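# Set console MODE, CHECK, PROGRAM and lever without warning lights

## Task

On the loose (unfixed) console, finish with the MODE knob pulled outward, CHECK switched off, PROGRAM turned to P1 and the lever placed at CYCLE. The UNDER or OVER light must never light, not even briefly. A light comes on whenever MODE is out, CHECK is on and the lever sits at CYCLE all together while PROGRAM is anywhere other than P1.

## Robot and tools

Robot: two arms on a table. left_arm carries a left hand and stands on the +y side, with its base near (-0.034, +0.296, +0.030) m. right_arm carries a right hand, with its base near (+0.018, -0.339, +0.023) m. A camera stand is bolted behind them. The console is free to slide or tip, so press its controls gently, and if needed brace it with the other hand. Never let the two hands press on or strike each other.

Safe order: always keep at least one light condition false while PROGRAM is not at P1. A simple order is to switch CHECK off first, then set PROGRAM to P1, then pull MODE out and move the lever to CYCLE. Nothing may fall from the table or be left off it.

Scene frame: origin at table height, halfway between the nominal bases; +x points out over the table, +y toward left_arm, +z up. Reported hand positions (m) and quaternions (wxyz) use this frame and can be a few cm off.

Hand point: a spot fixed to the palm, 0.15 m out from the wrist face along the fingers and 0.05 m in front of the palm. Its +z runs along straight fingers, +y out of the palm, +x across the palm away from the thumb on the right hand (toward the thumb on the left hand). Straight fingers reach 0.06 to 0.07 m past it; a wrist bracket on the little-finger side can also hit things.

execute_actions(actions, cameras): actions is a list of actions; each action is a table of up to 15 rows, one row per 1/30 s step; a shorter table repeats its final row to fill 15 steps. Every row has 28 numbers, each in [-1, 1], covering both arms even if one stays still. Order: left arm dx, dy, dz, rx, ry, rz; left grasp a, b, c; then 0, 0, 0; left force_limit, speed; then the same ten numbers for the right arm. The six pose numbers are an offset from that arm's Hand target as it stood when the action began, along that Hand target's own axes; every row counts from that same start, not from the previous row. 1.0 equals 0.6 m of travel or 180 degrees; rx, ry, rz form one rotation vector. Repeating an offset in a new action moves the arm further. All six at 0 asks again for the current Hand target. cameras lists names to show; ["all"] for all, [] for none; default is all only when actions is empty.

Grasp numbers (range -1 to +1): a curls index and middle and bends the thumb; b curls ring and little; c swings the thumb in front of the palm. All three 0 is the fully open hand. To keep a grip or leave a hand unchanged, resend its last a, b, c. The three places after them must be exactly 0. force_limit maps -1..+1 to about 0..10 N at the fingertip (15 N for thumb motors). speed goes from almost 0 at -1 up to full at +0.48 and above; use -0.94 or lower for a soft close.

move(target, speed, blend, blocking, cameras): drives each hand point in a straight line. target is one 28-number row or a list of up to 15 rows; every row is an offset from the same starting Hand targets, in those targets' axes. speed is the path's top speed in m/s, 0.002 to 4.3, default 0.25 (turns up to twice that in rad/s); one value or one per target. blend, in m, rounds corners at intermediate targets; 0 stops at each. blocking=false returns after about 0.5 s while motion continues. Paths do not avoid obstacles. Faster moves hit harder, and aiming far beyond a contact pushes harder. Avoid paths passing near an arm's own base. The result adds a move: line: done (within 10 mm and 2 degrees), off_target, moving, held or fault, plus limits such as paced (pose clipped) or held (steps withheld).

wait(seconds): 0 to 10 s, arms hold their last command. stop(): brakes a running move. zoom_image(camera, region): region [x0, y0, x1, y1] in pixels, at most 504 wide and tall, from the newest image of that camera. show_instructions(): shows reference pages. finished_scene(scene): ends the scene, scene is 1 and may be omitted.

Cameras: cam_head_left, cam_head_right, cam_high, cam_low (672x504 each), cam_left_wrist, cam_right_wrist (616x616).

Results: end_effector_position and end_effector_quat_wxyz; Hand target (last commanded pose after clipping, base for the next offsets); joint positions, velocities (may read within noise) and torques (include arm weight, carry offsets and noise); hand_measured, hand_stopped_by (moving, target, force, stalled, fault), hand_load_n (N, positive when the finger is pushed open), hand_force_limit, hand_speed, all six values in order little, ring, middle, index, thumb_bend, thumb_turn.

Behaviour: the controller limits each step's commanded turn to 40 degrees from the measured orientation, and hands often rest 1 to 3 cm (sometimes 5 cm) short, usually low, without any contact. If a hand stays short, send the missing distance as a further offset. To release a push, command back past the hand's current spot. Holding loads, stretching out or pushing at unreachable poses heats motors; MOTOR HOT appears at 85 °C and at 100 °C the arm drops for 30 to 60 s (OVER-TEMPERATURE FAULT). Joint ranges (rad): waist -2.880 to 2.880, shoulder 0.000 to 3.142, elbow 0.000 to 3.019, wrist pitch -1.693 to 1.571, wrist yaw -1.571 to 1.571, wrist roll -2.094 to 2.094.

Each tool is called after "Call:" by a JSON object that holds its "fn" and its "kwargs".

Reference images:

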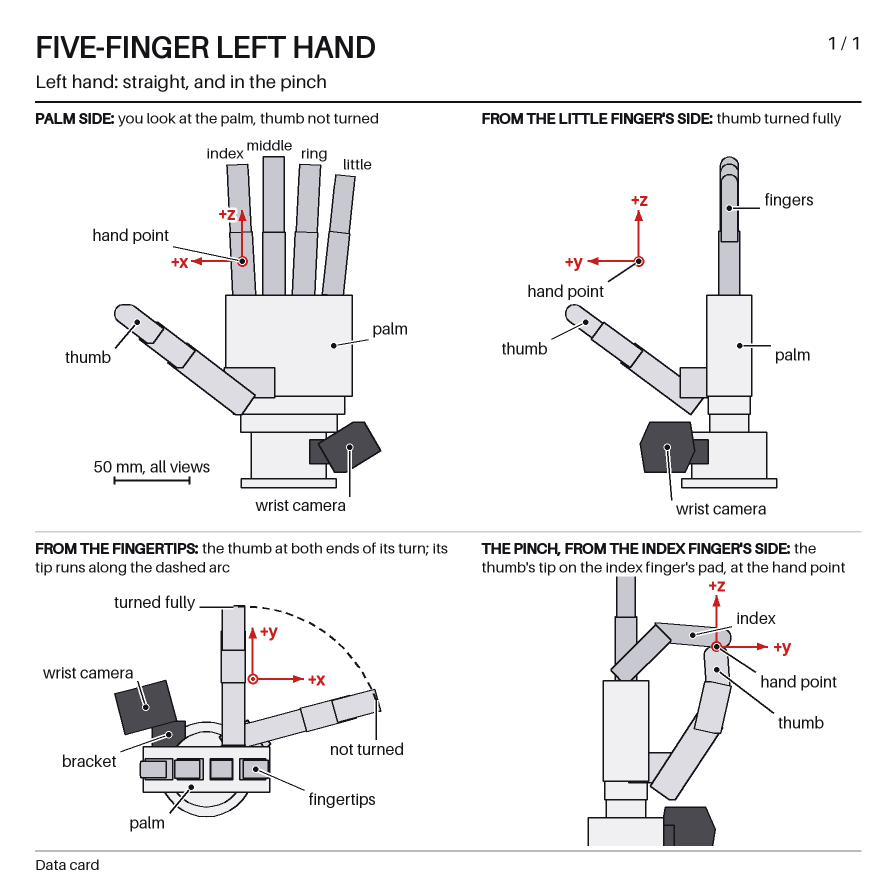

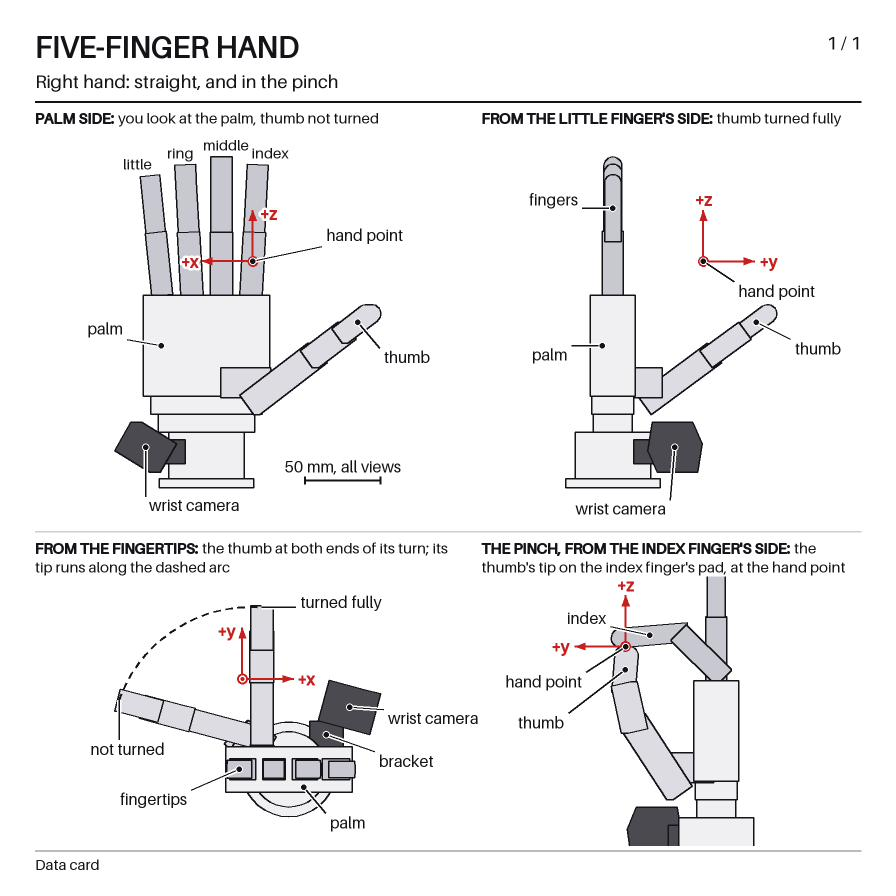

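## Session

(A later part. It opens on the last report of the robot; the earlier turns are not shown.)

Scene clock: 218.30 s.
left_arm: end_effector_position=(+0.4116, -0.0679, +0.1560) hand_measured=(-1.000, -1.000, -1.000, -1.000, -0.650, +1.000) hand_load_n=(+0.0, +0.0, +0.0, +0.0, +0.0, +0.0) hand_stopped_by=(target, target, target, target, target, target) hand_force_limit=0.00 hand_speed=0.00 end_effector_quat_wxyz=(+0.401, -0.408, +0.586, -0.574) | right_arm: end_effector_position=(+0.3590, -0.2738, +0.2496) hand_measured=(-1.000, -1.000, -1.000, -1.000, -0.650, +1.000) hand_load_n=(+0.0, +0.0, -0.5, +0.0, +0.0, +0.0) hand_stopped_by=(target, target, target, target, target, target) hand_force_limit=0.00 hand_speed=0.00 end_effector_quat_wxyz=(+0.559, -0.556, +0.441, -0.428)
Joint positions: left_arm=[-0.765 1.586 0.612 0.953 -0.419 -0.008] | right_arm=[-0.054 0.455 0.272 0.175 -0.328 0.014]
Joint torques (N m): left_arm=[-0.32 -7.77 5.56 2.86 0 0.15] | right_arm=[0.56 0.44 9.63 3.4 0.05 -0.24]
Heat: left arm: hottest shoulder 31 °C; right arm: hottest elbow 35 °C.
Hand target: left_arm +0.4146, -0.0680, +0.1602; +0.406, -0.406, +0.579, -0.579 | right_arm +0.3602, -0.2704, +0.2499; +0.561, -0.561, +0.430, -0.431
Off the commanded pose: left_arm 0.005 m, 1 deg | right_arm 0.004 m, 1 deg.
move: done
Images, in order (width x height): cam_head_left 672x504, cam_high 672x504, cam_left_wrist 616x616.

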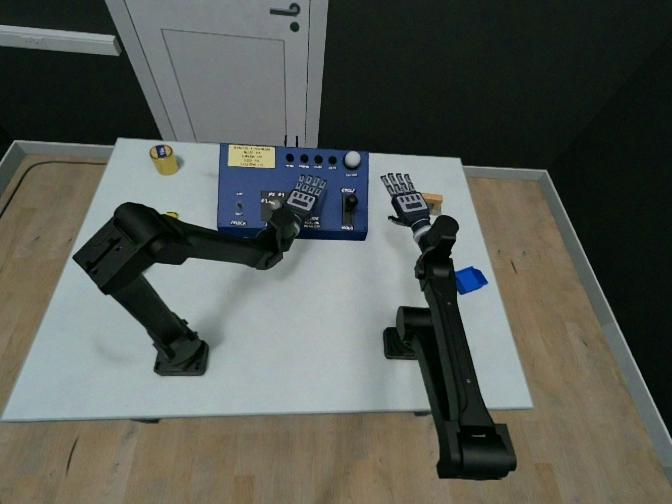

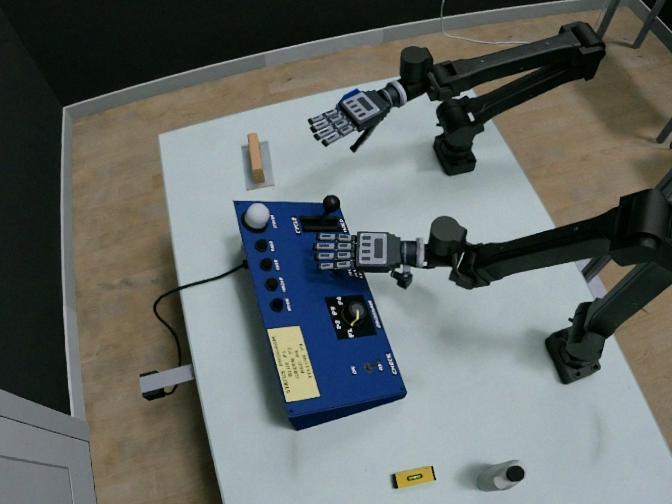

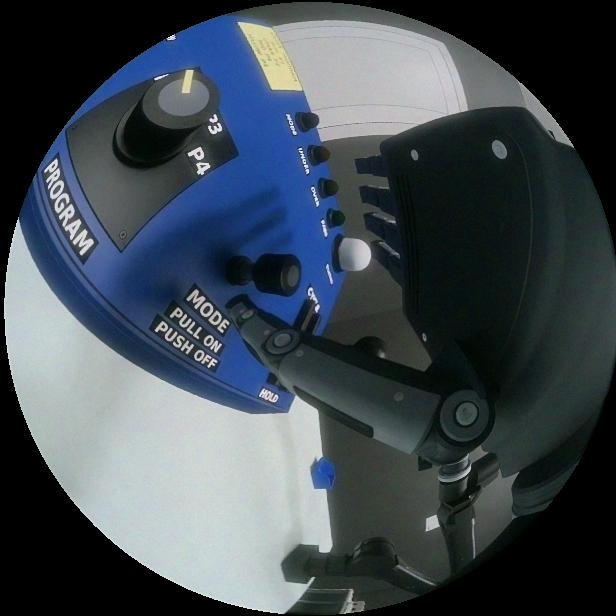

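Call:
{"fn": "move", "kwargs": {"target": [[0, 0.0117, 0, 0, 0, 0, 0, 0, 1, 0, 0, 0, 0, 0, 0, 0, 0, 0, 0, 0, 0, 0, 1, 0, 0, 0, 0, 0], [0, 0.0117, 0, 0, 0, 0, 0.62, 0, 1, 0, 0, 0, -0.2, -0.7, 0, 0, 0, 0, 0, 0, 0, 0, 1, 0, 0, 0, 0, 0]], "speed": 0.05, "cameras": ["cam_high", "cam_left_wrist", "cam_head_left"]}}

Call:
{"fn": "zoom_image", "kwargs": {"camera": "cam_left_wrist", "region": [160, 180, 380, 400]}}

Call:
{"fn": "zoom_image", "kwargs": {"camera": "cam_high", "region": [220, 180, 420, 380]}}

Scene clock: 234.93 s.
left_arm: end_effector_position=(+0.4121, -0.0683, +0.1505) hand_measured=(-1.000, -0.908, -0.090, -0.036, -0.188, +1.000) hand_load_n=(+0.0, +0.0, +5.0, +9.0, +6.5, -0.5) hand_stopped_by=(target, target, force, force, force, target) hand_force_limit=-0.20 hand_speed=-0.70 end_effector_quat_wxyz=(+0.401, -0.408, +0.584, -0.576) | right_arm: end_effector_position=(+0.3590, -0.2738, +0.2496) hand_measured=(-1.000, -1.000, -1.000, -1.000, -0.650, +1.000) hand_load_n=(+0.0, +0.0, +0.0, +0.0, +0.0, +0.0) hand_stopped_by=(target, target, target, target, target, target) hand_force_limit=0.00 hand_speed=0.00 end_effector_quat_wxyz=(+0.559, -0.556, +0.441, -0.428)
Joint positions: left_arm=[-0.765 1.608 0.609 0.983 -0.419 -0.007] | right_arm=[-0.054 0.455 0.272 0.175 -0.328 0.014]
Joint torques (N m): left_arm=[-0.38 -7.06 5.3 2.63 0 0.13] | right_arm=[0.62 0.38 9.62 3.4 0.05 -0.24]
Heat: left arm: hottest shoulder 31 °C; right arm: hottest elbow 35 °C.
Hand target: left_arm +0.4146, -0.0680, +0.1531; +0.406, -0.406, +0.579, -0.579 | right_arm +0.3602, -0.2704, +0.2499; +0.561, -0.561, +0.430, -0.431
Off the commanded pose: left_arm 0.004 m, 1 deg | right_arm 0.004 m, 1 deg.
move: done
Images, in order (width x height): cam_head_left 672x504, cam_high 672x504, cam_left_wrist 616x616.

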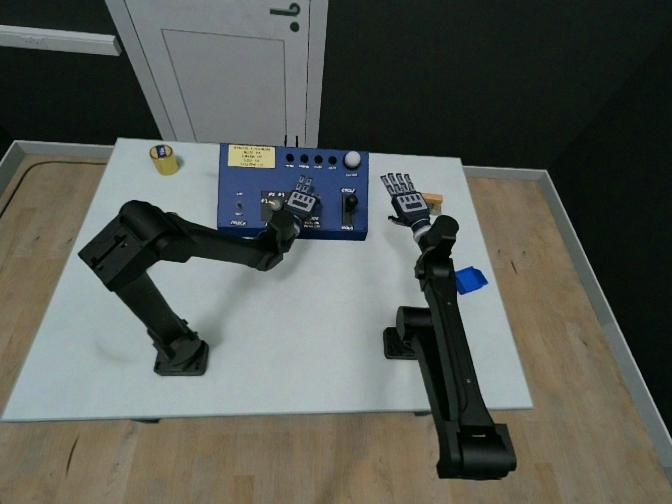

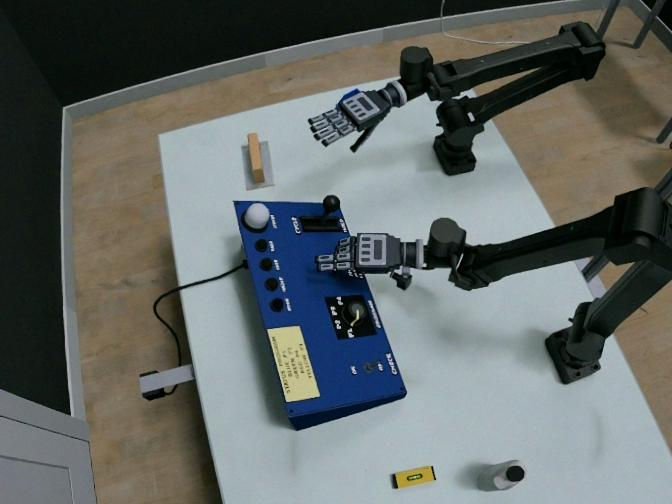

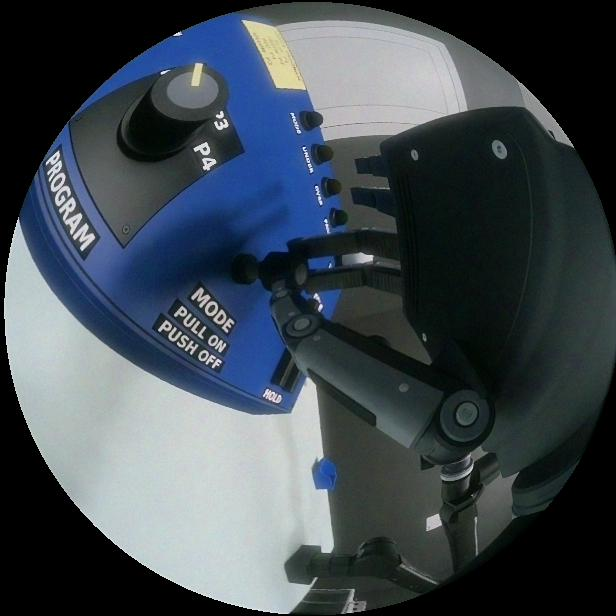

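Scaled by 2.291 from the camera's 616x616 image, which has a finer 880x880 frame.

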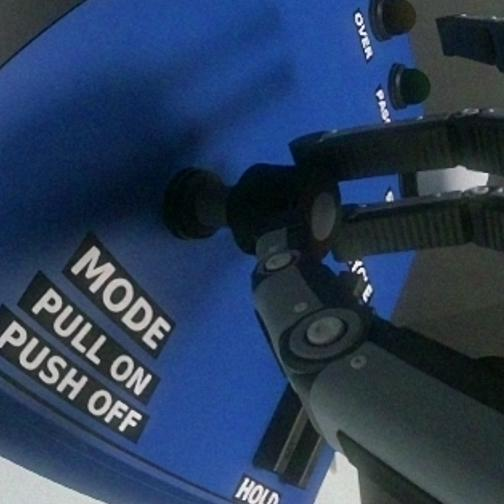

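Scaled by 2.520 from the camera's 672x504 image, which has a finer 960x720 frame.

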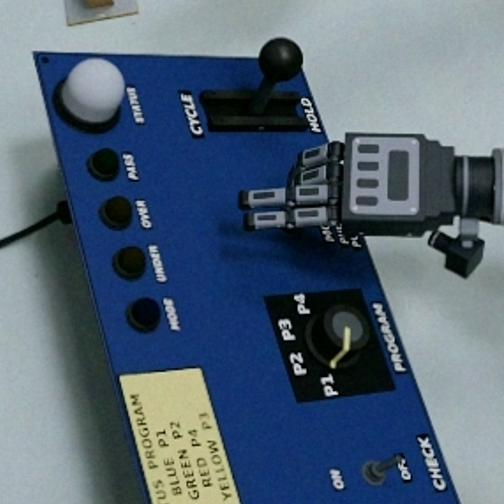

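Call:
{"fn": "move", "kwargs": {"target": [0.0053, -0.0388, -0.0145, 0, 0, 0, 0.62, 0, 1, 0, 0, 0, -0.2, -0.7, 0, 0, 0, 0, 0, 0, 0, 0, 1, 0, 0, 0, 0, 0], "speed": 0.05, "cameras": ["cam_high", "cam_left_wrist", "cam_head_left", "cam_low"]}}

Call:
{"fn": "zoom_image", "kwargs": {"camera": "cam_left_wrist", "region": [160, 80, 380, 400]}}

Call:
{"fn": "zoom_image", "kwargs": {"camera": "cam_high", "region": [220, 180, 420, 380]}}

Scene clock: 240.90 s.
left_arm: end_effector_position=(+0.4084, -0.0650, +0.1719) hand_measured=(-1.000, -0.908, -0.090, -0.036, -0.188, +1.000) hand_load_n=(+0.0, -0.5, +0.0, +0.0, +0.0, +0.0) hand_stopped_by=(target, target, force, force, force, target) hand_force_limit=-0.20 hand_speed=-0.70 end_effector_quat_wxyz=(+0.405, -0.410, +0.577, -0.579) | right_arm: end_effector_position=(+0.3590, -0.2738, +0.2496) hand_measured=(-1.000, -1.000, -1.000, -1.000, -0.650, +1.000) hand_load_n=(+0.0, +0.0, -0.5, +0.0, +0.0, +0.0) hand_stopped_by=(target, target, target, target, target, target) hand_force_limit=0.00 hand_speed=0.00 end_effector_quat_wxyz=(+0.559, -0.556, +0.441, -0.428)
Joint positions: left_arm=[-0.77 1.544 0.605 0.937 -0.434 -0.007] | right_arm=[-0.054 0.455 0.272 0.175 -0.328 0.014]
Joint torques (N m): left_arm=[-1.2 -8.76 5.71 1.29 -0.06 0.15] | right_arm=[0.62 0.38 9.61 3.38 0.05 -0.24]
Heat: left arm: hottest shoulder 31 °C; right arm: hottest elbow 35 °C.
Hand target: left_arm +0.4053, -0.0681, +0.1763; +0.406, -0.405, +0.579, -0.579 | right_arm +0.3602, -0.2704, +0.2499; +0.561, -0.561, +0.430, -0.431
Off the commanded pose: left_arm 0.006 m, 1 deg | right_arm 0.004 m, 1 deg.
move: done
Images, in order (width x height): cam_head_left 672x504, cam_high 672x504, cam_low 672x504, cam_left_wrist 616x616.

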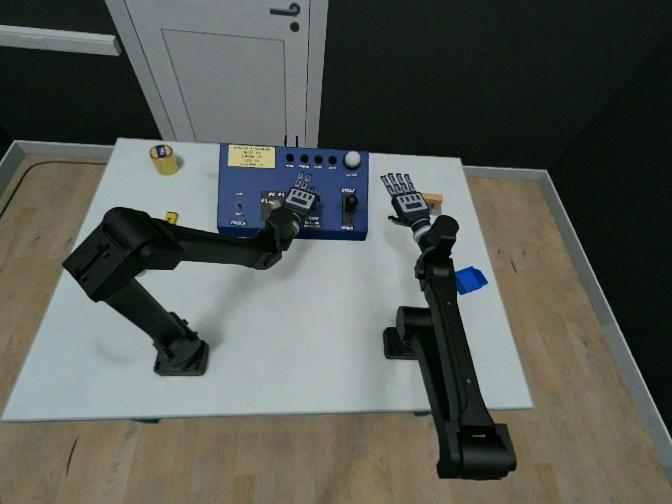

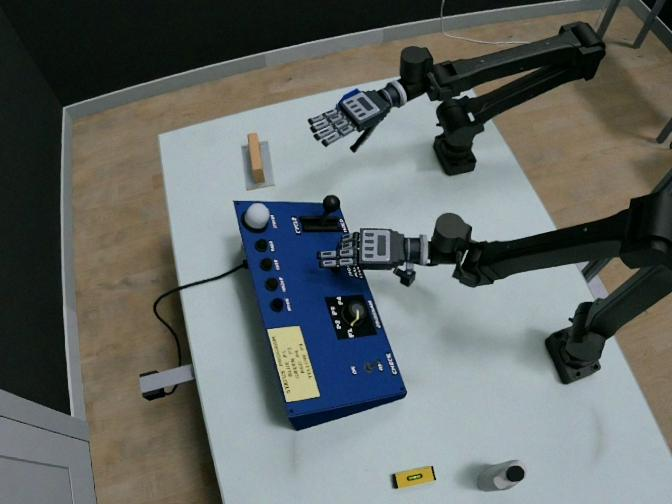

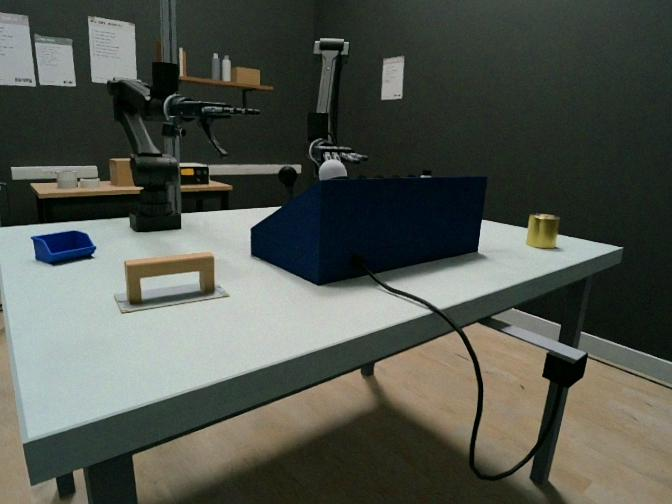

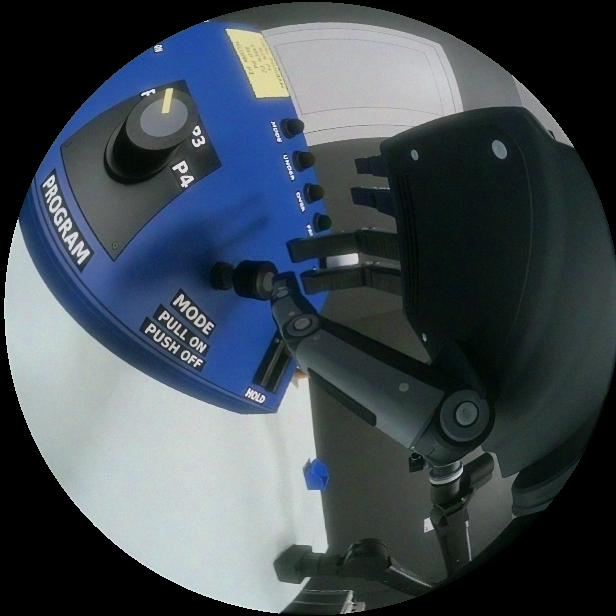

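Scaled by 1.575 from the camera's 616x616 image, which has a finer 880x880 frame.

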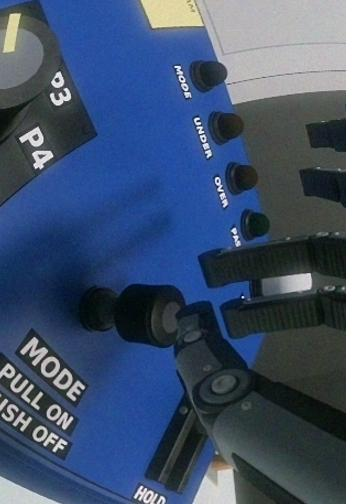

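Scaled by 2.520 from the camera's 672x504 image, which has a finer 960x720 frame.

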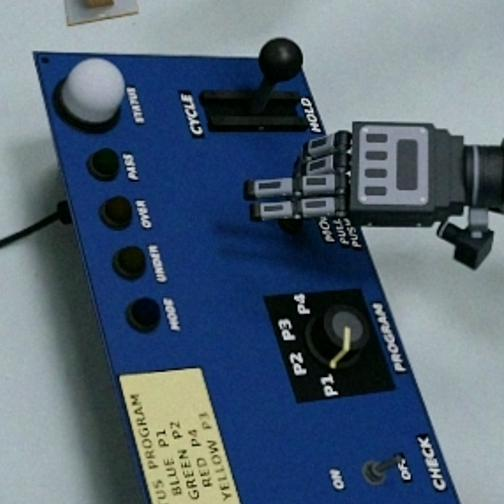

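Call:
{"fn": "move", "kwargs": {"target": [-0.0053, 0.0653, 0.0095, 0, 0, 0, 0.3, 0, 1, 0, 0, 0, 0, -0.4, 0, 0, 0, 0, 0, 0, 0, 0, 1, 0, 0, 0, 0, 0], "speed": 0.06, "cameras": ["cam_left_wrist"]}}

Call:
{"fn": "zoom_image", "kwargs": {"camera": "cam_left_wrist", "region": [180, 180, 380, 380]}}

Scene clock: 257.03 s.
left_arm: end_effector_position=(+0.4088, -0.0669, +0.1336) hand_measured=(-1.000, -0.956, -0.550, -0.400, -0.426, +1.000) hand_load_n=(+0.0, +0.0, +0.0, +0.0, +0.5, +0.0) hand_stopped_by=(target, target, target, target, target, target) hand_force_limit=0.00 hand_speed=-0.40 end_effector_quat_wxyz=(+0.402, -0.409, +0.585, -0.573) | right_arm: end_effector_position=(+0.3590, -0.2738, +0.2496) hand_measured=(-1.000, -1.000, -1.000, -1.000, -0.650, +1.000) hand_load_n=(+0.0, +0.0, +0.0, +0.0, +0.0, +0.0) hand_stopped_by=(target, target, target, target, target, target) hand_force_limit=0.00 hand_speed=0.00 end_effector_quat_wxyz=(+0.559, -0.556, +0.441, -0.428)
Joint positions: left_arm=[-0.77 1.653 0.594 1.039 -0.428 -0.007] | right_arm=[-0.054 0.455 0.272 0.175 -0.328 0.014]
Joint torques (N m): left_arm=[-0.62 -7.3 4.94 2.7 0.21 0.11] | right_arm=[0.56 0.44 9.61 3.38 0.05 -0.24]
Heat: left arm: hottest shoulder 31 °C; right arm: hottest elbow 35 °C.
Hand target: left_arm +0.4117, -0.0669, +0.1373; +0.406, -0.405, +0.579, -0.579 | right_arm +0.3602, -0.2704, +0.2499; +0.561, -0.561, +0.430, -0.431
Off the commanded pose: left_arm 0.005 m, 1 deg | right_arm 0.004 m, 1 deg.
move: done
Images, in order (width x height): cam_left_wrist 616x616.

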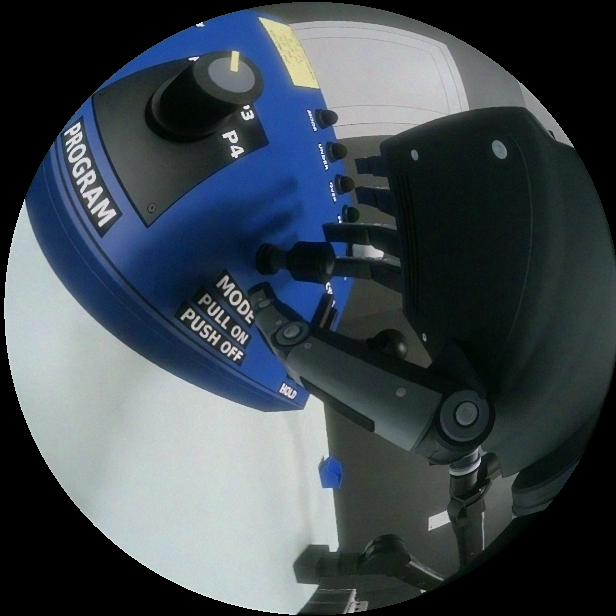

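Scaled by 2.520 from the camera's 616x616 image, which has a finer 880x880 frame.

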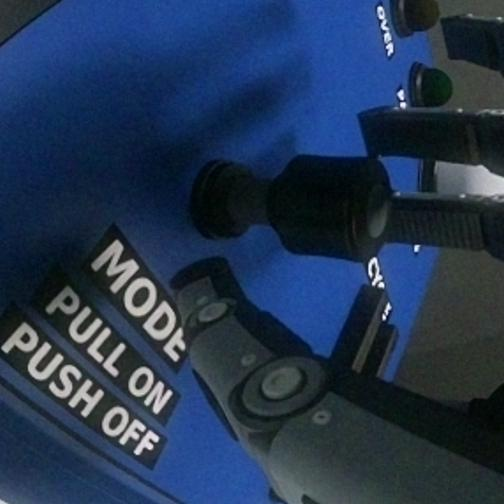

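Call:
{"fn": "move", "kwargs": {"target": [0, 0, 0, 0, 0, 0, 0.8, 0, 1, 0, 0, 0, 0.3, -0.7, 0, 0, 0, 0, 0, 0, 0, 0, 1, 0, 0, 0, 0, 0], "speed": 0.05, "cameras": ["cam_left_wrist"]}}

Call:
{"fn": "zoom_image", "kwargs": {"camera": "cam_left_wrist", "region": [180, 180, 380, 380]}}

Scene clock: 261.93 s.
left_arm: end_effector_position=(+0.4086, -0.0716, +0.1376) hand_measured=(-1.000, -0.880, -0.194, +0.260, -0.064, +1.000) hand_load_n=(+0.0, +0.0, +1.5, +6.0, +12.0, -7.5) hand_stopped_by=(target, target, force, force, force, target) hand_force_limit=0.30 hand_speed=-0.70 end_effector_quat_wxyz=(+0.399, -0.404, +0.583, -0.581) | right_arm: end_effector_position=(+0.3590, -0.2738, +0.2496) hand_measured=(-1.000, -1.000, -1.000, -1.000, -0.650, +1.000) hand_load_n=(+0.0, +0.0, +0.0, -0.5, +0.0, +0.0) hand_stopped_by=(target, target, target, target, target, target) hand_force_limit=0.00 hand_speed=0.00 end_effector_quat_wxyz=(+0.559, -0.556, +0.441, -0.428)
Joint positions: left_arm=[-0.771 1.654 0.598 1.05 -0.415 -0.008] | right_arm=[-0.054 0.455 0.272 0.175 -0.328 0.014]
Joint torques (N m): left_arm=[-0.56 -7.71 4.7 2.4 -0.3 0.15] | right_arm=[0.62 0.44 9.62 3.37 0.05 -0.25]
Heat: left arm: hottest shoulder 31 °C; right arm: hottest elbow 35 °C.
Hand target: left_arm +0.4117, -0.0671, +0.1372; +0.406, -0.405, +0.579, -0.579 | right_arm +0.3602, -0.2704, +0.2499; +0.561, -0.561, +0.430, -0.431
Off the commanded pose: left_arm 0.006 m, 1 deg | right_arm 0.004 m, 1 deg.
move: done
Images, in order (width x height): cam_left_wrist 616x616.

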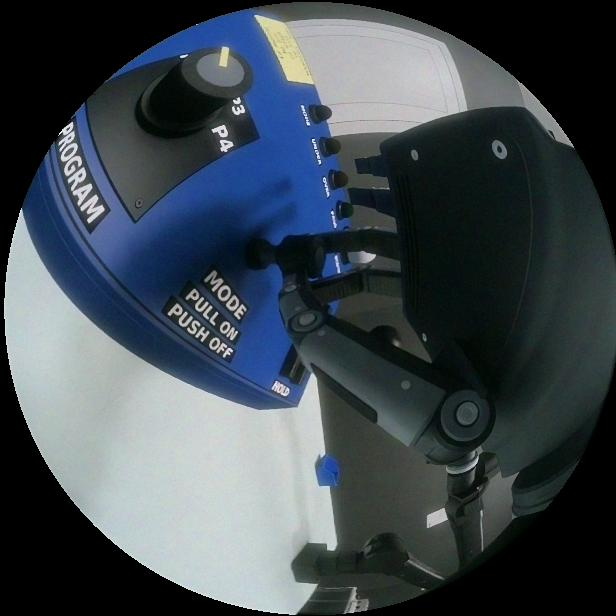

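Scaled by 2.520 from the camera's 616x616 image, which has a finer 880x880 frame.

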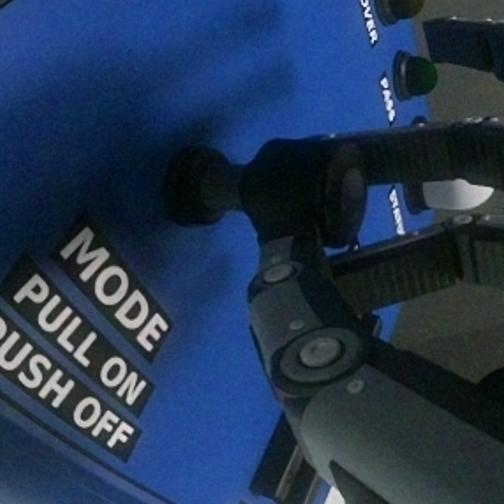

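Call:
{"fn": "move", "kwargs": {"target": [0.0053, -0.0388, -0.0145, 0, 0, 0, 0.8, 0, 1, 0, 0, 0, 0.3, -0.7, 0, 0, 0, 0, 0, 0, 0, 0, 1, 0, 0, 0, 0, 0], "speed": 0.05, "cameras": ["cam_left_wrist", "cam_high"]}}

Call:
{"fn": "zoom_image", "kwargs": {"camera": "cam_left_wrist", "region": [180, 80, 400, 380]}}

Scene clock: 267.43 s.
left_arm: end_effector_position=(+0.4040, -0.0659, +0.1556) hand_measured=(-1.000, -0.880, -0.194, +0.260, -0.064, +1.000) hand_load_n=(+0.0, +0.0, +0.0, +6.0, +12.0, -8.0) hand_stopped_by=(target, target, force, force, force, target) hand_force_limit=0.30 hand_speed=-0.70 end_effector_quat_wxyz=(+0.404, -0.408, +0.578, -0.579) | right_arm: end_effector_position=(+0.3590, -0.2738, +0.2496) hand_measured=(-1.000, -1.000, -1.000, -1.000, -0.650, +1.000) hand_load_n=(+0.0, +0.0, +0.0, +0.0, +0.0, +0.0) hand_stopped_by=(target, target, target, target, target, target) hand_force_limit=0.00 hand_speed=0.00 end_effector_quat_wxyz=(+0.559, -0.556, +0.441, -0.428)
Joint positions: left_arm=[-0.778 1.587 0.587 0.997 -0.437 -0.008] | right_arm=[-0.054 0.455 0.272 0.175 -0.328 0.014]
Joint torques (N m): left_arm=[-0.79 -8.59 5.33 1.5 -0.05 0.15] | right_arm=[0.67 0.44 9.61 3.4 0.05 -0.24]
Heat: left arm: hottest shoulder 31 °C; right arm: hottest elbow 35 °C.
Hand target: left_arm +0.4024, -0.0670, +0.1605; +0.406, -0.405, +0.579, -0.579 | right_arm +0.3602, -0.2704, +0.2499; +0.561, -0.561, +0.430, -0.431
Off the commanded pose: left_arm 0.005 m, 0 deg | right_arm 0.004 m, 1 deg.
move: done
Images, in order (width x height): cam_high 672x504, cam_left_wrist 616x616.

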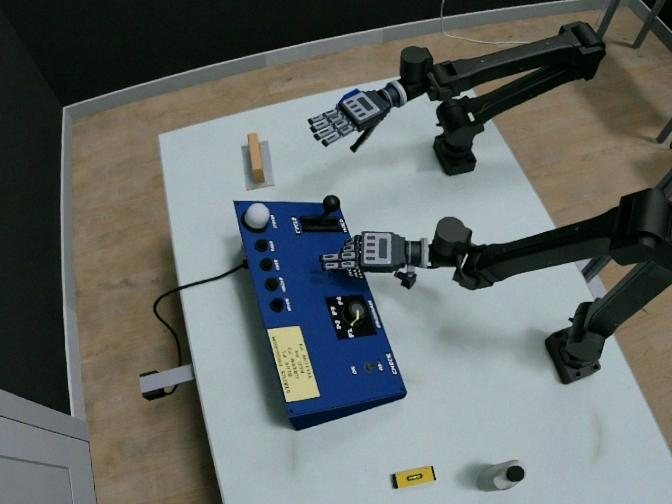

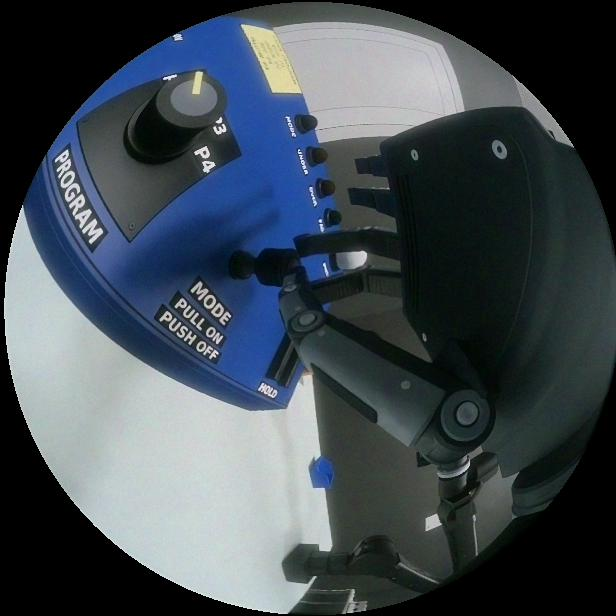

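Scaled by 1.680 from the camera's 616x616 image, which has a finer 880x880 frame.

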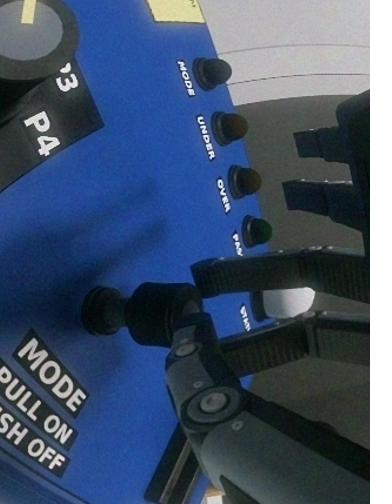

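Call:
{"fn": "move", "kwargs": {"target": [[0, 0, 0, 0, 0, 0, 0.3, 0, 1, 0, 0, 0, 0, -0.4, 0, 0, 0, 0, 0, 0, 0, 0, 1, 0, 0, 0, 0, 0], [-0.0055, 0.0217, 0.02, 0, 0, 0, 0.3, 0, 1, 0, 0, 0, 0, -0.4, 0, 0, 0, 0, 0, 0, 0, 0, 1, 0, 0, 0, 0, 0]], "speed": 0.06, "cameras": ["cam_left_wrist"]}}

Call:
{"fn": "zoom_image", "kwargs": {"camera": "cam_left_wrist", "region": [180, 180, 380, 380]}}

Scene clock: 294.93 s.
left_arm: end_effector_position=(+0.4045, -0.0652, +0.1348) hand_measured=(-1.000, -0.956, -0.550, -0.400, -0.426, +1.000) hand_load_n=(+0.0, +0.0, +0.0, -0.5, +0.0, +0.0) hand_stopped_by=(target, target, target, target, target, target) hand_force_limit=0.00 hand_speed=-0.40 end_effector_quat_wxyz=(+0.399, -0.409, +0.592, -0.568) | right_arm: end_effector_position=(+0.3590, -0.2738, +0.2496) hand_measured=(-1.000, -1.000, -1.000, -1.000, -0.650, +1.000) hand_load_n=(+0.0, +0.0, +0.0, +0.0, +0.0, +0.0) hand_stopped_by=(target, target, target, target, target, target) hand_force_limit=0.00 hand_speed=0.00 end_effector_quat_wxyz=(+0.559, -0.556, +0.441, -0.428)
Joint positions: left_arm=[-0.772 1.627 0.587 0.999 -0.425 -0.007] | right_arm=[-0.054 0.455 0.272 0.175 -0.328 0.014]
Joint torques (N m): left_arm=[0.09 -7.65 6.49 2.77 0.24 0.14] | right_arm=[0.62 0.44 9.59 3.4 0.05 -0.24]
Heat: left arm: hottest shoulder 31 °C; right arm: hottest elbow 35 °C.
Hand target: left_arm +0.4148, -0.0680, +0.1476; +0.406, -0.406, +0.579, -0.579 | right_arm +0.3602, -0.2704, +0.2499; +0.561, -0.561, +0.430, -0.431
Off the commanded pose: left_arm 0.017 m, 2 deg | right_arm 0.004 m, 1 deg.
move: off_target (left_arm)
Images, in order (width x height): cam_left_wrist 616x616.

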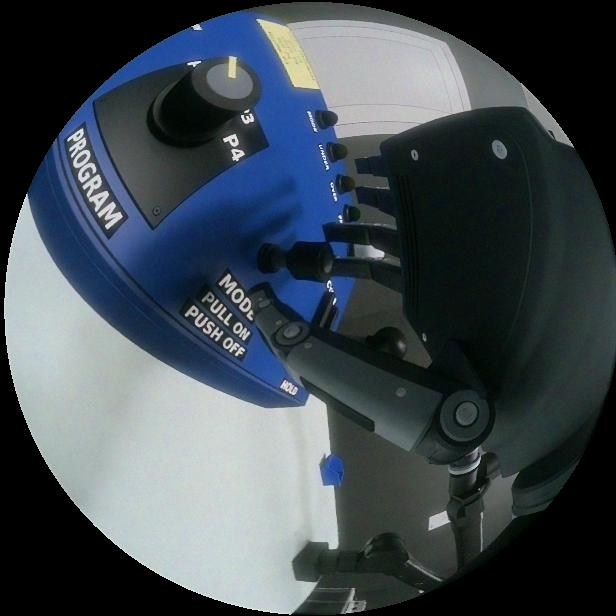

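Scaled by 2.520 from the camera's 616x616 image, which has a finer 880x880 frame.

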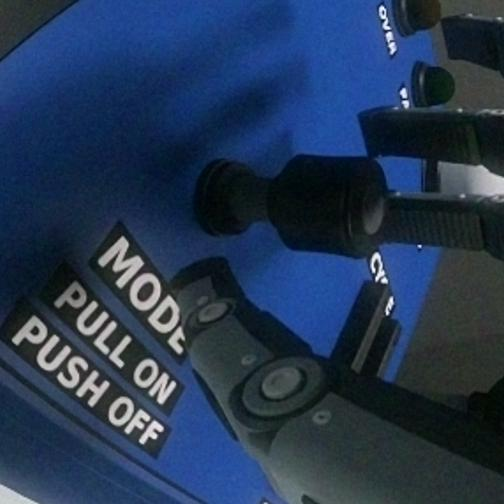

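Call:
{"fn": "move", "kwargs": {"target": [0, 0, 0, 0, 0, 0, 0.3, 0, 1, 0, 0, 0, 0, -0.4, 0, 0, 0, 0, 0, 0, 0, 0, 1, 0, 0, 0, 0, 0], "speed": 0.06, "cameras": []}}

Scene clock: 298.00 s.
left_arm: end_effector_position=(+0.4045, -0.0652, +0.1348) hand_measured=(-1.000, -0.956, -0.550, -0.400, -0.426, +1.000) hand_load_n=(+0.0, +0.0, +0.0, +0.0, +0.0, +0.0) hand_stopped_by=(target, target, target, target, target, target) hand_force_limit=0.00 hand_speed=-0.40 end_effector_quat_wxyz=(+0.399, -0.409, +0.592, -0.568) | right_arm: end_effector_position=(+0.3590, -0.2738, +0.2496) hand_measured=(-1.000, -1.000, -1.000, -1.000, -0.650, +1.000) hand_load_n=(+0.0, +0.0, +0.0, +0.0, +0.0, +0.0) hand_stopped_by=(target, target, target, target, target, target) hand_force_limit=0.00 hand_speed=0.00 end_effector_quat_wxyz=(+0.559, -0.556, +0.441, -0.428)
Joint positions: left_arm=[-0.772 1.627 0.587 0.999 -0.425 -0.007] | right_arm=[-0.054 0.455 0.272 0.175 -0.328 0.014]
Joint torques (N m): left_arm=[0.15 -7.82 6.32 2.73 0.21 0.15] | right_arm=[0.62 0.44 9.62 3.37 0.05 -0.24]
Heat: left arm: hottest shoulder 31 °C; right arm: hottest elbow 35 °C.
Hand target: left_arm +0.4148, -0.0680, +0.1475; +0.406, -0.406, +0.579, -0.579 | right_arm +0.3602, -0.2704, +0.2499; +0.561, -0.561, +0.430, -0.431
Off the commanded pose: left_arm 0.017 m, 2 deg | right_arm 0.004 m, 1 deg.
move: off_target (left_arm)
No camera images: "cameras" was empty.

Call:
{"fn": "move", "kwargs": {"target": [0, -0.0162, 0.0136, 0, 0, 0, 0.3, 0, 1, 0, 0, 0, 0, -0.4, 0, 0, 0, 0, 0, 0, 0, 0, 1, 0, 0, 0, 0, 0], "speed": 0.06, "cameras": ["cam_left_wrist"]}}

Call:
{"fn": "zoom_image", "kwargs": {"camera": "cam_left_wrist", "region": [180, 180, 380, 380]}}

Scene clock: 302.37 s.
left_arm: end_effector_position=(+0.4096, -0.0658, +0.1390) hand_measured=(-1.000, -0.956, -0.550, -0.400, -0.426, +1.000) hand_load_n=(+0.0, +0.0, +0.0, +0.0, +0.0, +0.0) hand_stopped_by=(target, target, target, target, target, target) hand_force_limit=0.00 hand_speed=-0.40 end_effector_quat_wxyz=(+0.400, -0.408, +0.590, -0.571) | right_arm: end_effector_position=(+0.3590, -0.2738, +0.2496) hand_measured=(-1.000, -1.000, -1.000, -1.000, -0.650, +1.000) hand_load_n=(+0.0, +0.0, +0.0, +0.0, +0.0, +0.5) hand_stopped_by=(target, target, target, target, target, target) hand_force_limit=0.00 hand_speed=0.00 end_effector_quat_wxyz=(+0.559, -0.556, +0.441, -0.428)
Joint positions: left_arm=[-0.763 1.627 0.598 0.997 -0.416 -0.007] | right_arm=[-0.054 0.455 0.272 0.175 -0.328 0.014]
Joint torques (N m): left_arm=[-0.38 -8.47 7.47 1.42 0.21 0.15] | right_arm=[0.67 0.44 9.61 3.38 0.05 -0.24]
Heat: left arm: hottest shoulder 31 °C; right arm: hottest elbow 35 °C.
Hand target: left_arm +0.4225, -0.0709, +0.1574; +0.406, -0.405, +0.579, -0.579 | right_arm +0.3602, -0.2704, +0.2499; +0.561, -0.561, +0.430, -0.431
Off the commanded pose: left_arm 0.023 m, 2 deg | right_arm 0.004 m, 1 deg.
move: off_target (left_arm)
Images, in order (width x height): cam_left_wrist 616x616.

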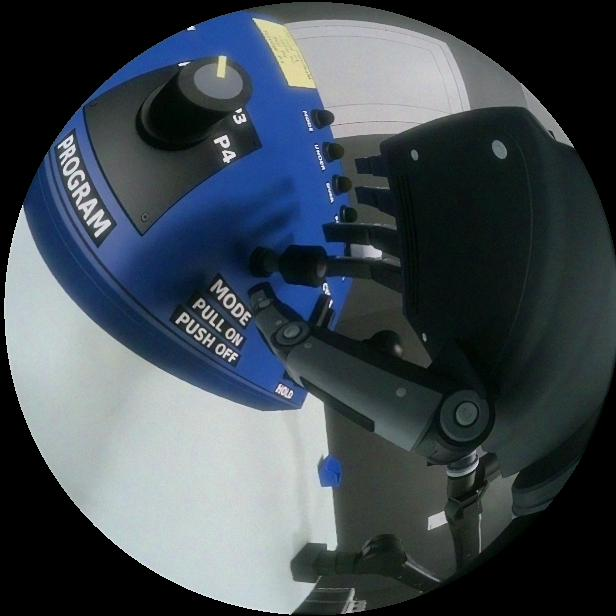

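Scaled by 2.520 from the camera's 616x616 image, which has a finer 880x880 frame.

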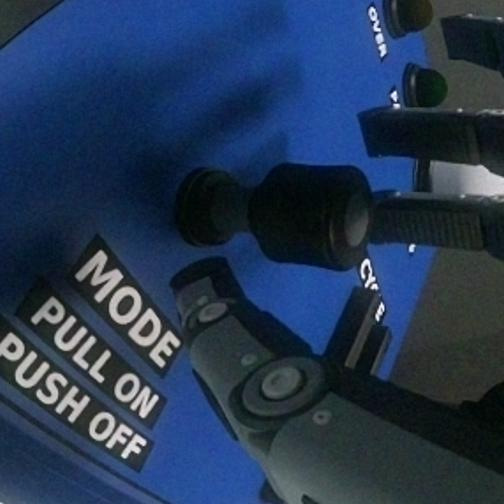

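Call:
{"fn": "move", "kwargs": {"target": [0, -0.0125, 0.005, 0, 0, 0, 0.3, 0, 1, 0, 0, 0, 0, -0.4, 0, 0, 0, 0, 0, 0, 0, 0, 1, 0, 0, 0, 0, 0], "speed": 0.06, "cameras": []}}

Scene clock: 308.97 s.
left_arm: end_effector_position=(+0.4121, -0.0668, +0.1423) hand_measured=(-1.000, -0.956, -0.550, -0.400, -0.426, +1.000) hand_load_n=(+0.0, +0.0, +0.0, -0.5, +0.0, +0.0) hand_stopped_by=(target, target, target, target, target, target) hand_force_limit=0.00 hand_speed=-0.40 end_effector_quat_wxyz=(+0.399, -0.409, +0.592, -0.568) | right_arm: end_effector_position=(+0.3590, -0.2738, +0.2496) hand_measured=(-1.000, -1.000, -1.000, -1.000, -0.650, +1.000) hand_load_n=(+0.0, +0.0, +0.0, +0.0, +0.0, +0.0) hand_stopped_by=(target, target, target, target, target, target) hand_force_limit=0.00 hand_speed=0.00 end_effector_quat_wxyz=(+0.559, -0.556, +0.441, -0.428)
Joint positions: left_arm=[-0.761 1.616 0.609 0.968 -0.413 -0.007] | right_arm=[-0.054 0.455 0.272 0.175 -0.328 0.014]
Joint torques (N m): left_arm=[0.62 -9.58 7.84 1.32 0.21 0.16] | right_arm=[0.56 0.44 9.62 3.38 0.05 -0.24]
Heat: left arm: hottest shoulder 31 °C; right arm: hottest elbow 35 °C.
Hand target: left_arm +0.4253, -0.0718, +0.1647; +0.406, -0.406, +0.579, -0.579 | right_arm +0.3602, -0.2704, +0.2499; +0.561, -0.561, +0.430, -0.431
Off the commanded pose: left_arm 0.027 m, 2 deg | right_arm 0.004 m, 1 deg.
move: off_target (left_arm)
No camera images: "cameras" was empty.

Call:
{"fn": "move", "kwargs": {"target": [[0, 0, 0, 0, 0, 0, 0.62, 0, 1, 0, 0, 0, -0.2, -0.75, 0, 0, 0, 0, 0, 0, 0, 0, 1, 0, 0, 0, 0, 0], [0, 0, 0, 0, 0, 0, 0.8, 0, 1, 0, 0, 0, 0.6, -0.8, 0, 0, 0, 0, 0, 0, 0, 0, 1, 0, 0, 0, 0, 0]], "speed": 0.05, "cameras": ["cam_left_wrist"]}}

Call:
{"fn": "zoom_image", "kwargs": {"camera": "cam_left_wrist", "region": [180, 180, 380, 380]}}

Scene clock: 313.57 s.
left_arm: end_effector_position=(+0.4142, -0.0681, +0.1452) hand_measured=(-1.000, -0.880, -0.104, -0.050, -0.156, +1.000) hand_load_n=(+0.0, -0.5, +8.0, +9.5, +13.5, +0.0) hand_stopped_by=(target, target, force, force, force, target) hand_force_limit=0.60 hand_speed=-0.80 end_effector_quat_wxyz=(+0.400, -0.408, +0.590, -0.570) | right_arm: end_effector_position=(+0.3590, -0.2738, +0.2496) hand_measured=(-1.000, -1.000, -1.000, -1.000, -0.650, +1.000) hand_load_n=(+0.0, +0.0, +0.0, +0.0, +0.0, +0.0) hand_stopped_by=(target, target, target, target, target, target) hand_force_limit=0.00 hand_speed=0.00 end_effector_quat_wxyz=(+0.559, -0.556, +0.441, -0.428)
Joint positions: left_arm=[-0.759 1.615 0.615 0.967 -0.411 -0.007] | right_arm=[-0.054 0.455 0.272 0.175 -0.328 0.014]
Joint torques (N m): left_arm=[-0.15 -8.88 7.16 1.51 0.18 0.16] | right_arm=[0.62 0.38 9.61 3.38 0.05 -0.24]
Heat: left arm: hottest shoulder 31 °C; right arm: hottest elbow 35 °C.
Hand target: left_arm +0.4254, -0.0718, +0.1648; +0.406, -0.405, +0.579, -0.579 | right_arm +0.3602, -0.2704, +0.2499; +0.561, -0.561, +0.430, -0.431
Off the commanded pose: left_arm 0.023 m, 2 deg | right_arm 0.004 m, 1 deg.
move: off_target (left_arm); target 2's new numbers were sent with left_arm's hand 0.024 m and 2 deg from that target
Images, in order (width x height): cam_left_wrist 616x616.

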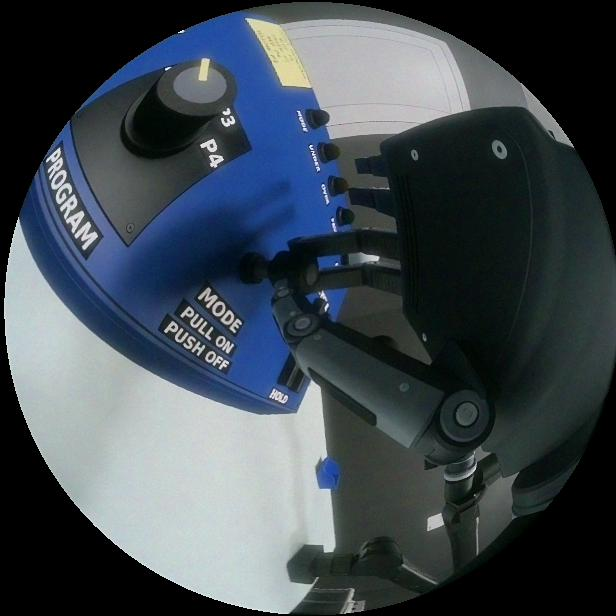

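Scaled by 2.520 from the camera's 616x616 image, which has a finer 880x880 frame.

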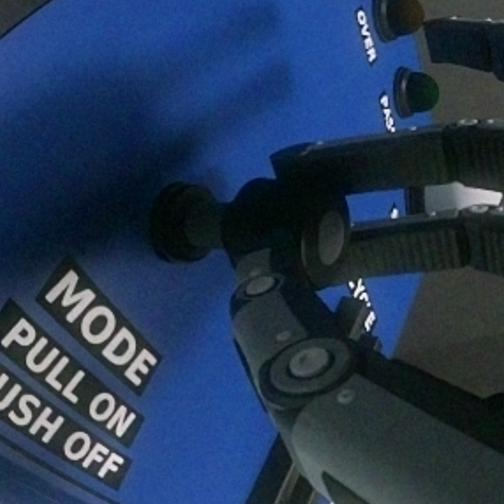

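Call:
{"fn": "move", "kwargs": {"target": [0.008, -0.0217, -0.04, 0, 0, 0, 0.8, 0, 1, 0, 0, 0, 0.6, -0.8, 0, 0, 0, 0, 0, 0, 0, 0, 1, 0, 0, 0, 0, 0], "speed": 0.05, "cameras": ["cam_left_wrist", "cam_head_left"]}}

Call:
{"fn": "zoom_image", "kwargs": {"camera": "cam_left_wrist", "region": [180, 80, 400, 380]}}

Scene clock: 318.53 s.
left_arm: end_effector_position=(+0.4040, -0.0655, +0.1756) hand_measured=(-1.000, -0.880, -0.104, -0.050, -0.154, +1.000) hand_load_n=(+0.0, +0.0, +0.0, +0.0, +0.0, +0.0) hand_stopped_by=(target, target, force, force, force, target) hand_force_limit=0.60 hand_speed=-0.80 end_effector_quat_wxyz=(+0.405, -0.409, +0.576, -0.580) | right_arm: end_effector_position=(+0.3590, -0.2738, +0.2496) hand_measured=(-1.000, -1.000, -1.000, -1.000, -0.650, +1.000) hand_load_n=(+0.0, +0.0, +0.0, +0.0, +0.0, +0.0) hand_stopped_by=(target, target, target, target, target, target) hand_force_limit=0.00 hand_speed=0.00 end_effector_quat_wxyz=(+0.559, -0.556, +0.441, -0.428)
Joint positions: left_arm=[-0.779 1.53 0.599 0.934 -0.442 -0.007] | right_arm=[-0.054 0.455 0.272 0.175 -0.328 0.014]
Joint torques (N m): left_arm=[-1.14 -7.82 5.67 1.35 -0.09 0.15] | right_arm=[0.62 0.44 9.61 3.37 0.05 -0.24]
Heat: left arm: hottest shoulder 31 °C; right arm: hottest elbow 35 °C.
Hand target: left_arm +0.4011, -0.0682, +0.1778; +0.406, -0.405, +0.579, -0.579 | right_arm +0.3602, -0.2704, +0.2499; +0.561, -0.561, +0.430, -0.431
Off the commanded pose: left_arm 0.004 m, 1 deg | right_arm 0.004 m, 1 deg.
move: done
Images, in order (width x height): cam_head_left 672x504, cam_left_wrist 616x616.

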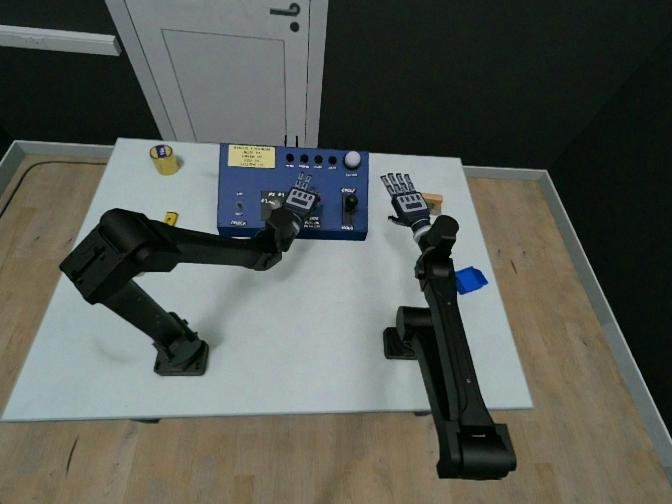

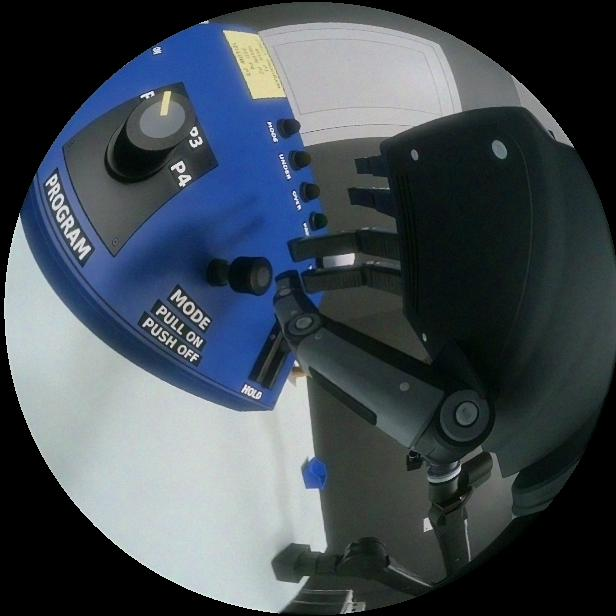

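Scaled by 1.680 from the camera's 616x616 image, which has a finer 880x880 frame.

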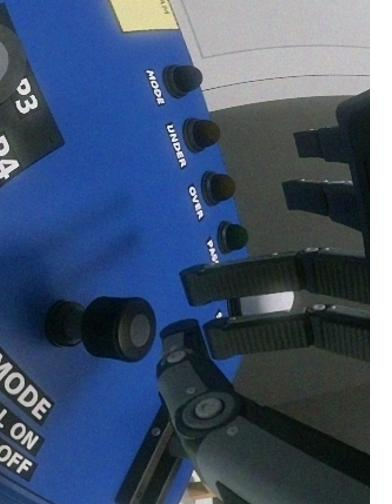

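Call:
{"fn": "zoom_image", "kwargs": {"camera": "cam_left_wrist", "region": [180, 220, 300, 340]}}

Call:
{"fn": "zoom_image", "kwargs": {"camera": "cam_left_wrist", "region": [240, 90, 370, 290]}}

Call:
{"fn": "zoom_image", "kwargs": {"camera": "cam_head_left", "region": [210, 140, 380, 250]}}

Scaled by 4.200 from the camera's 616x616 image, which has a finer 880x880 frame.

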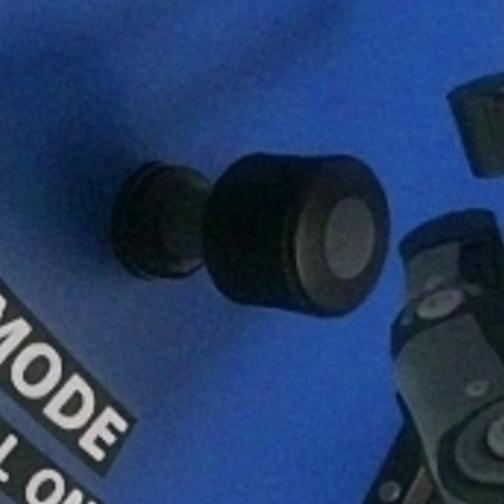

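Scaled by 2.520 from the camera's 616x616 image, which has a finer 880x880 frame.

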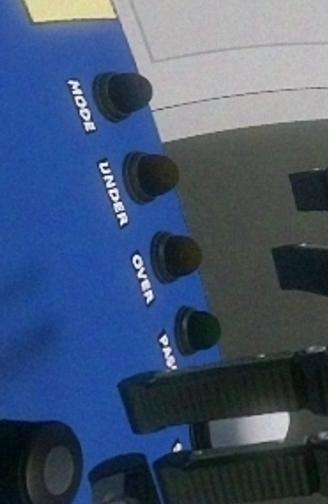

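Scaled by 2.965 from the camera's 672x504 image, which has a finer 960x720 frame.

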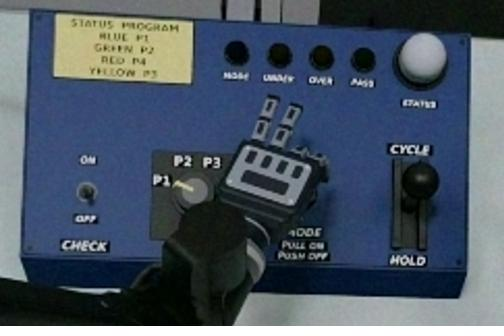

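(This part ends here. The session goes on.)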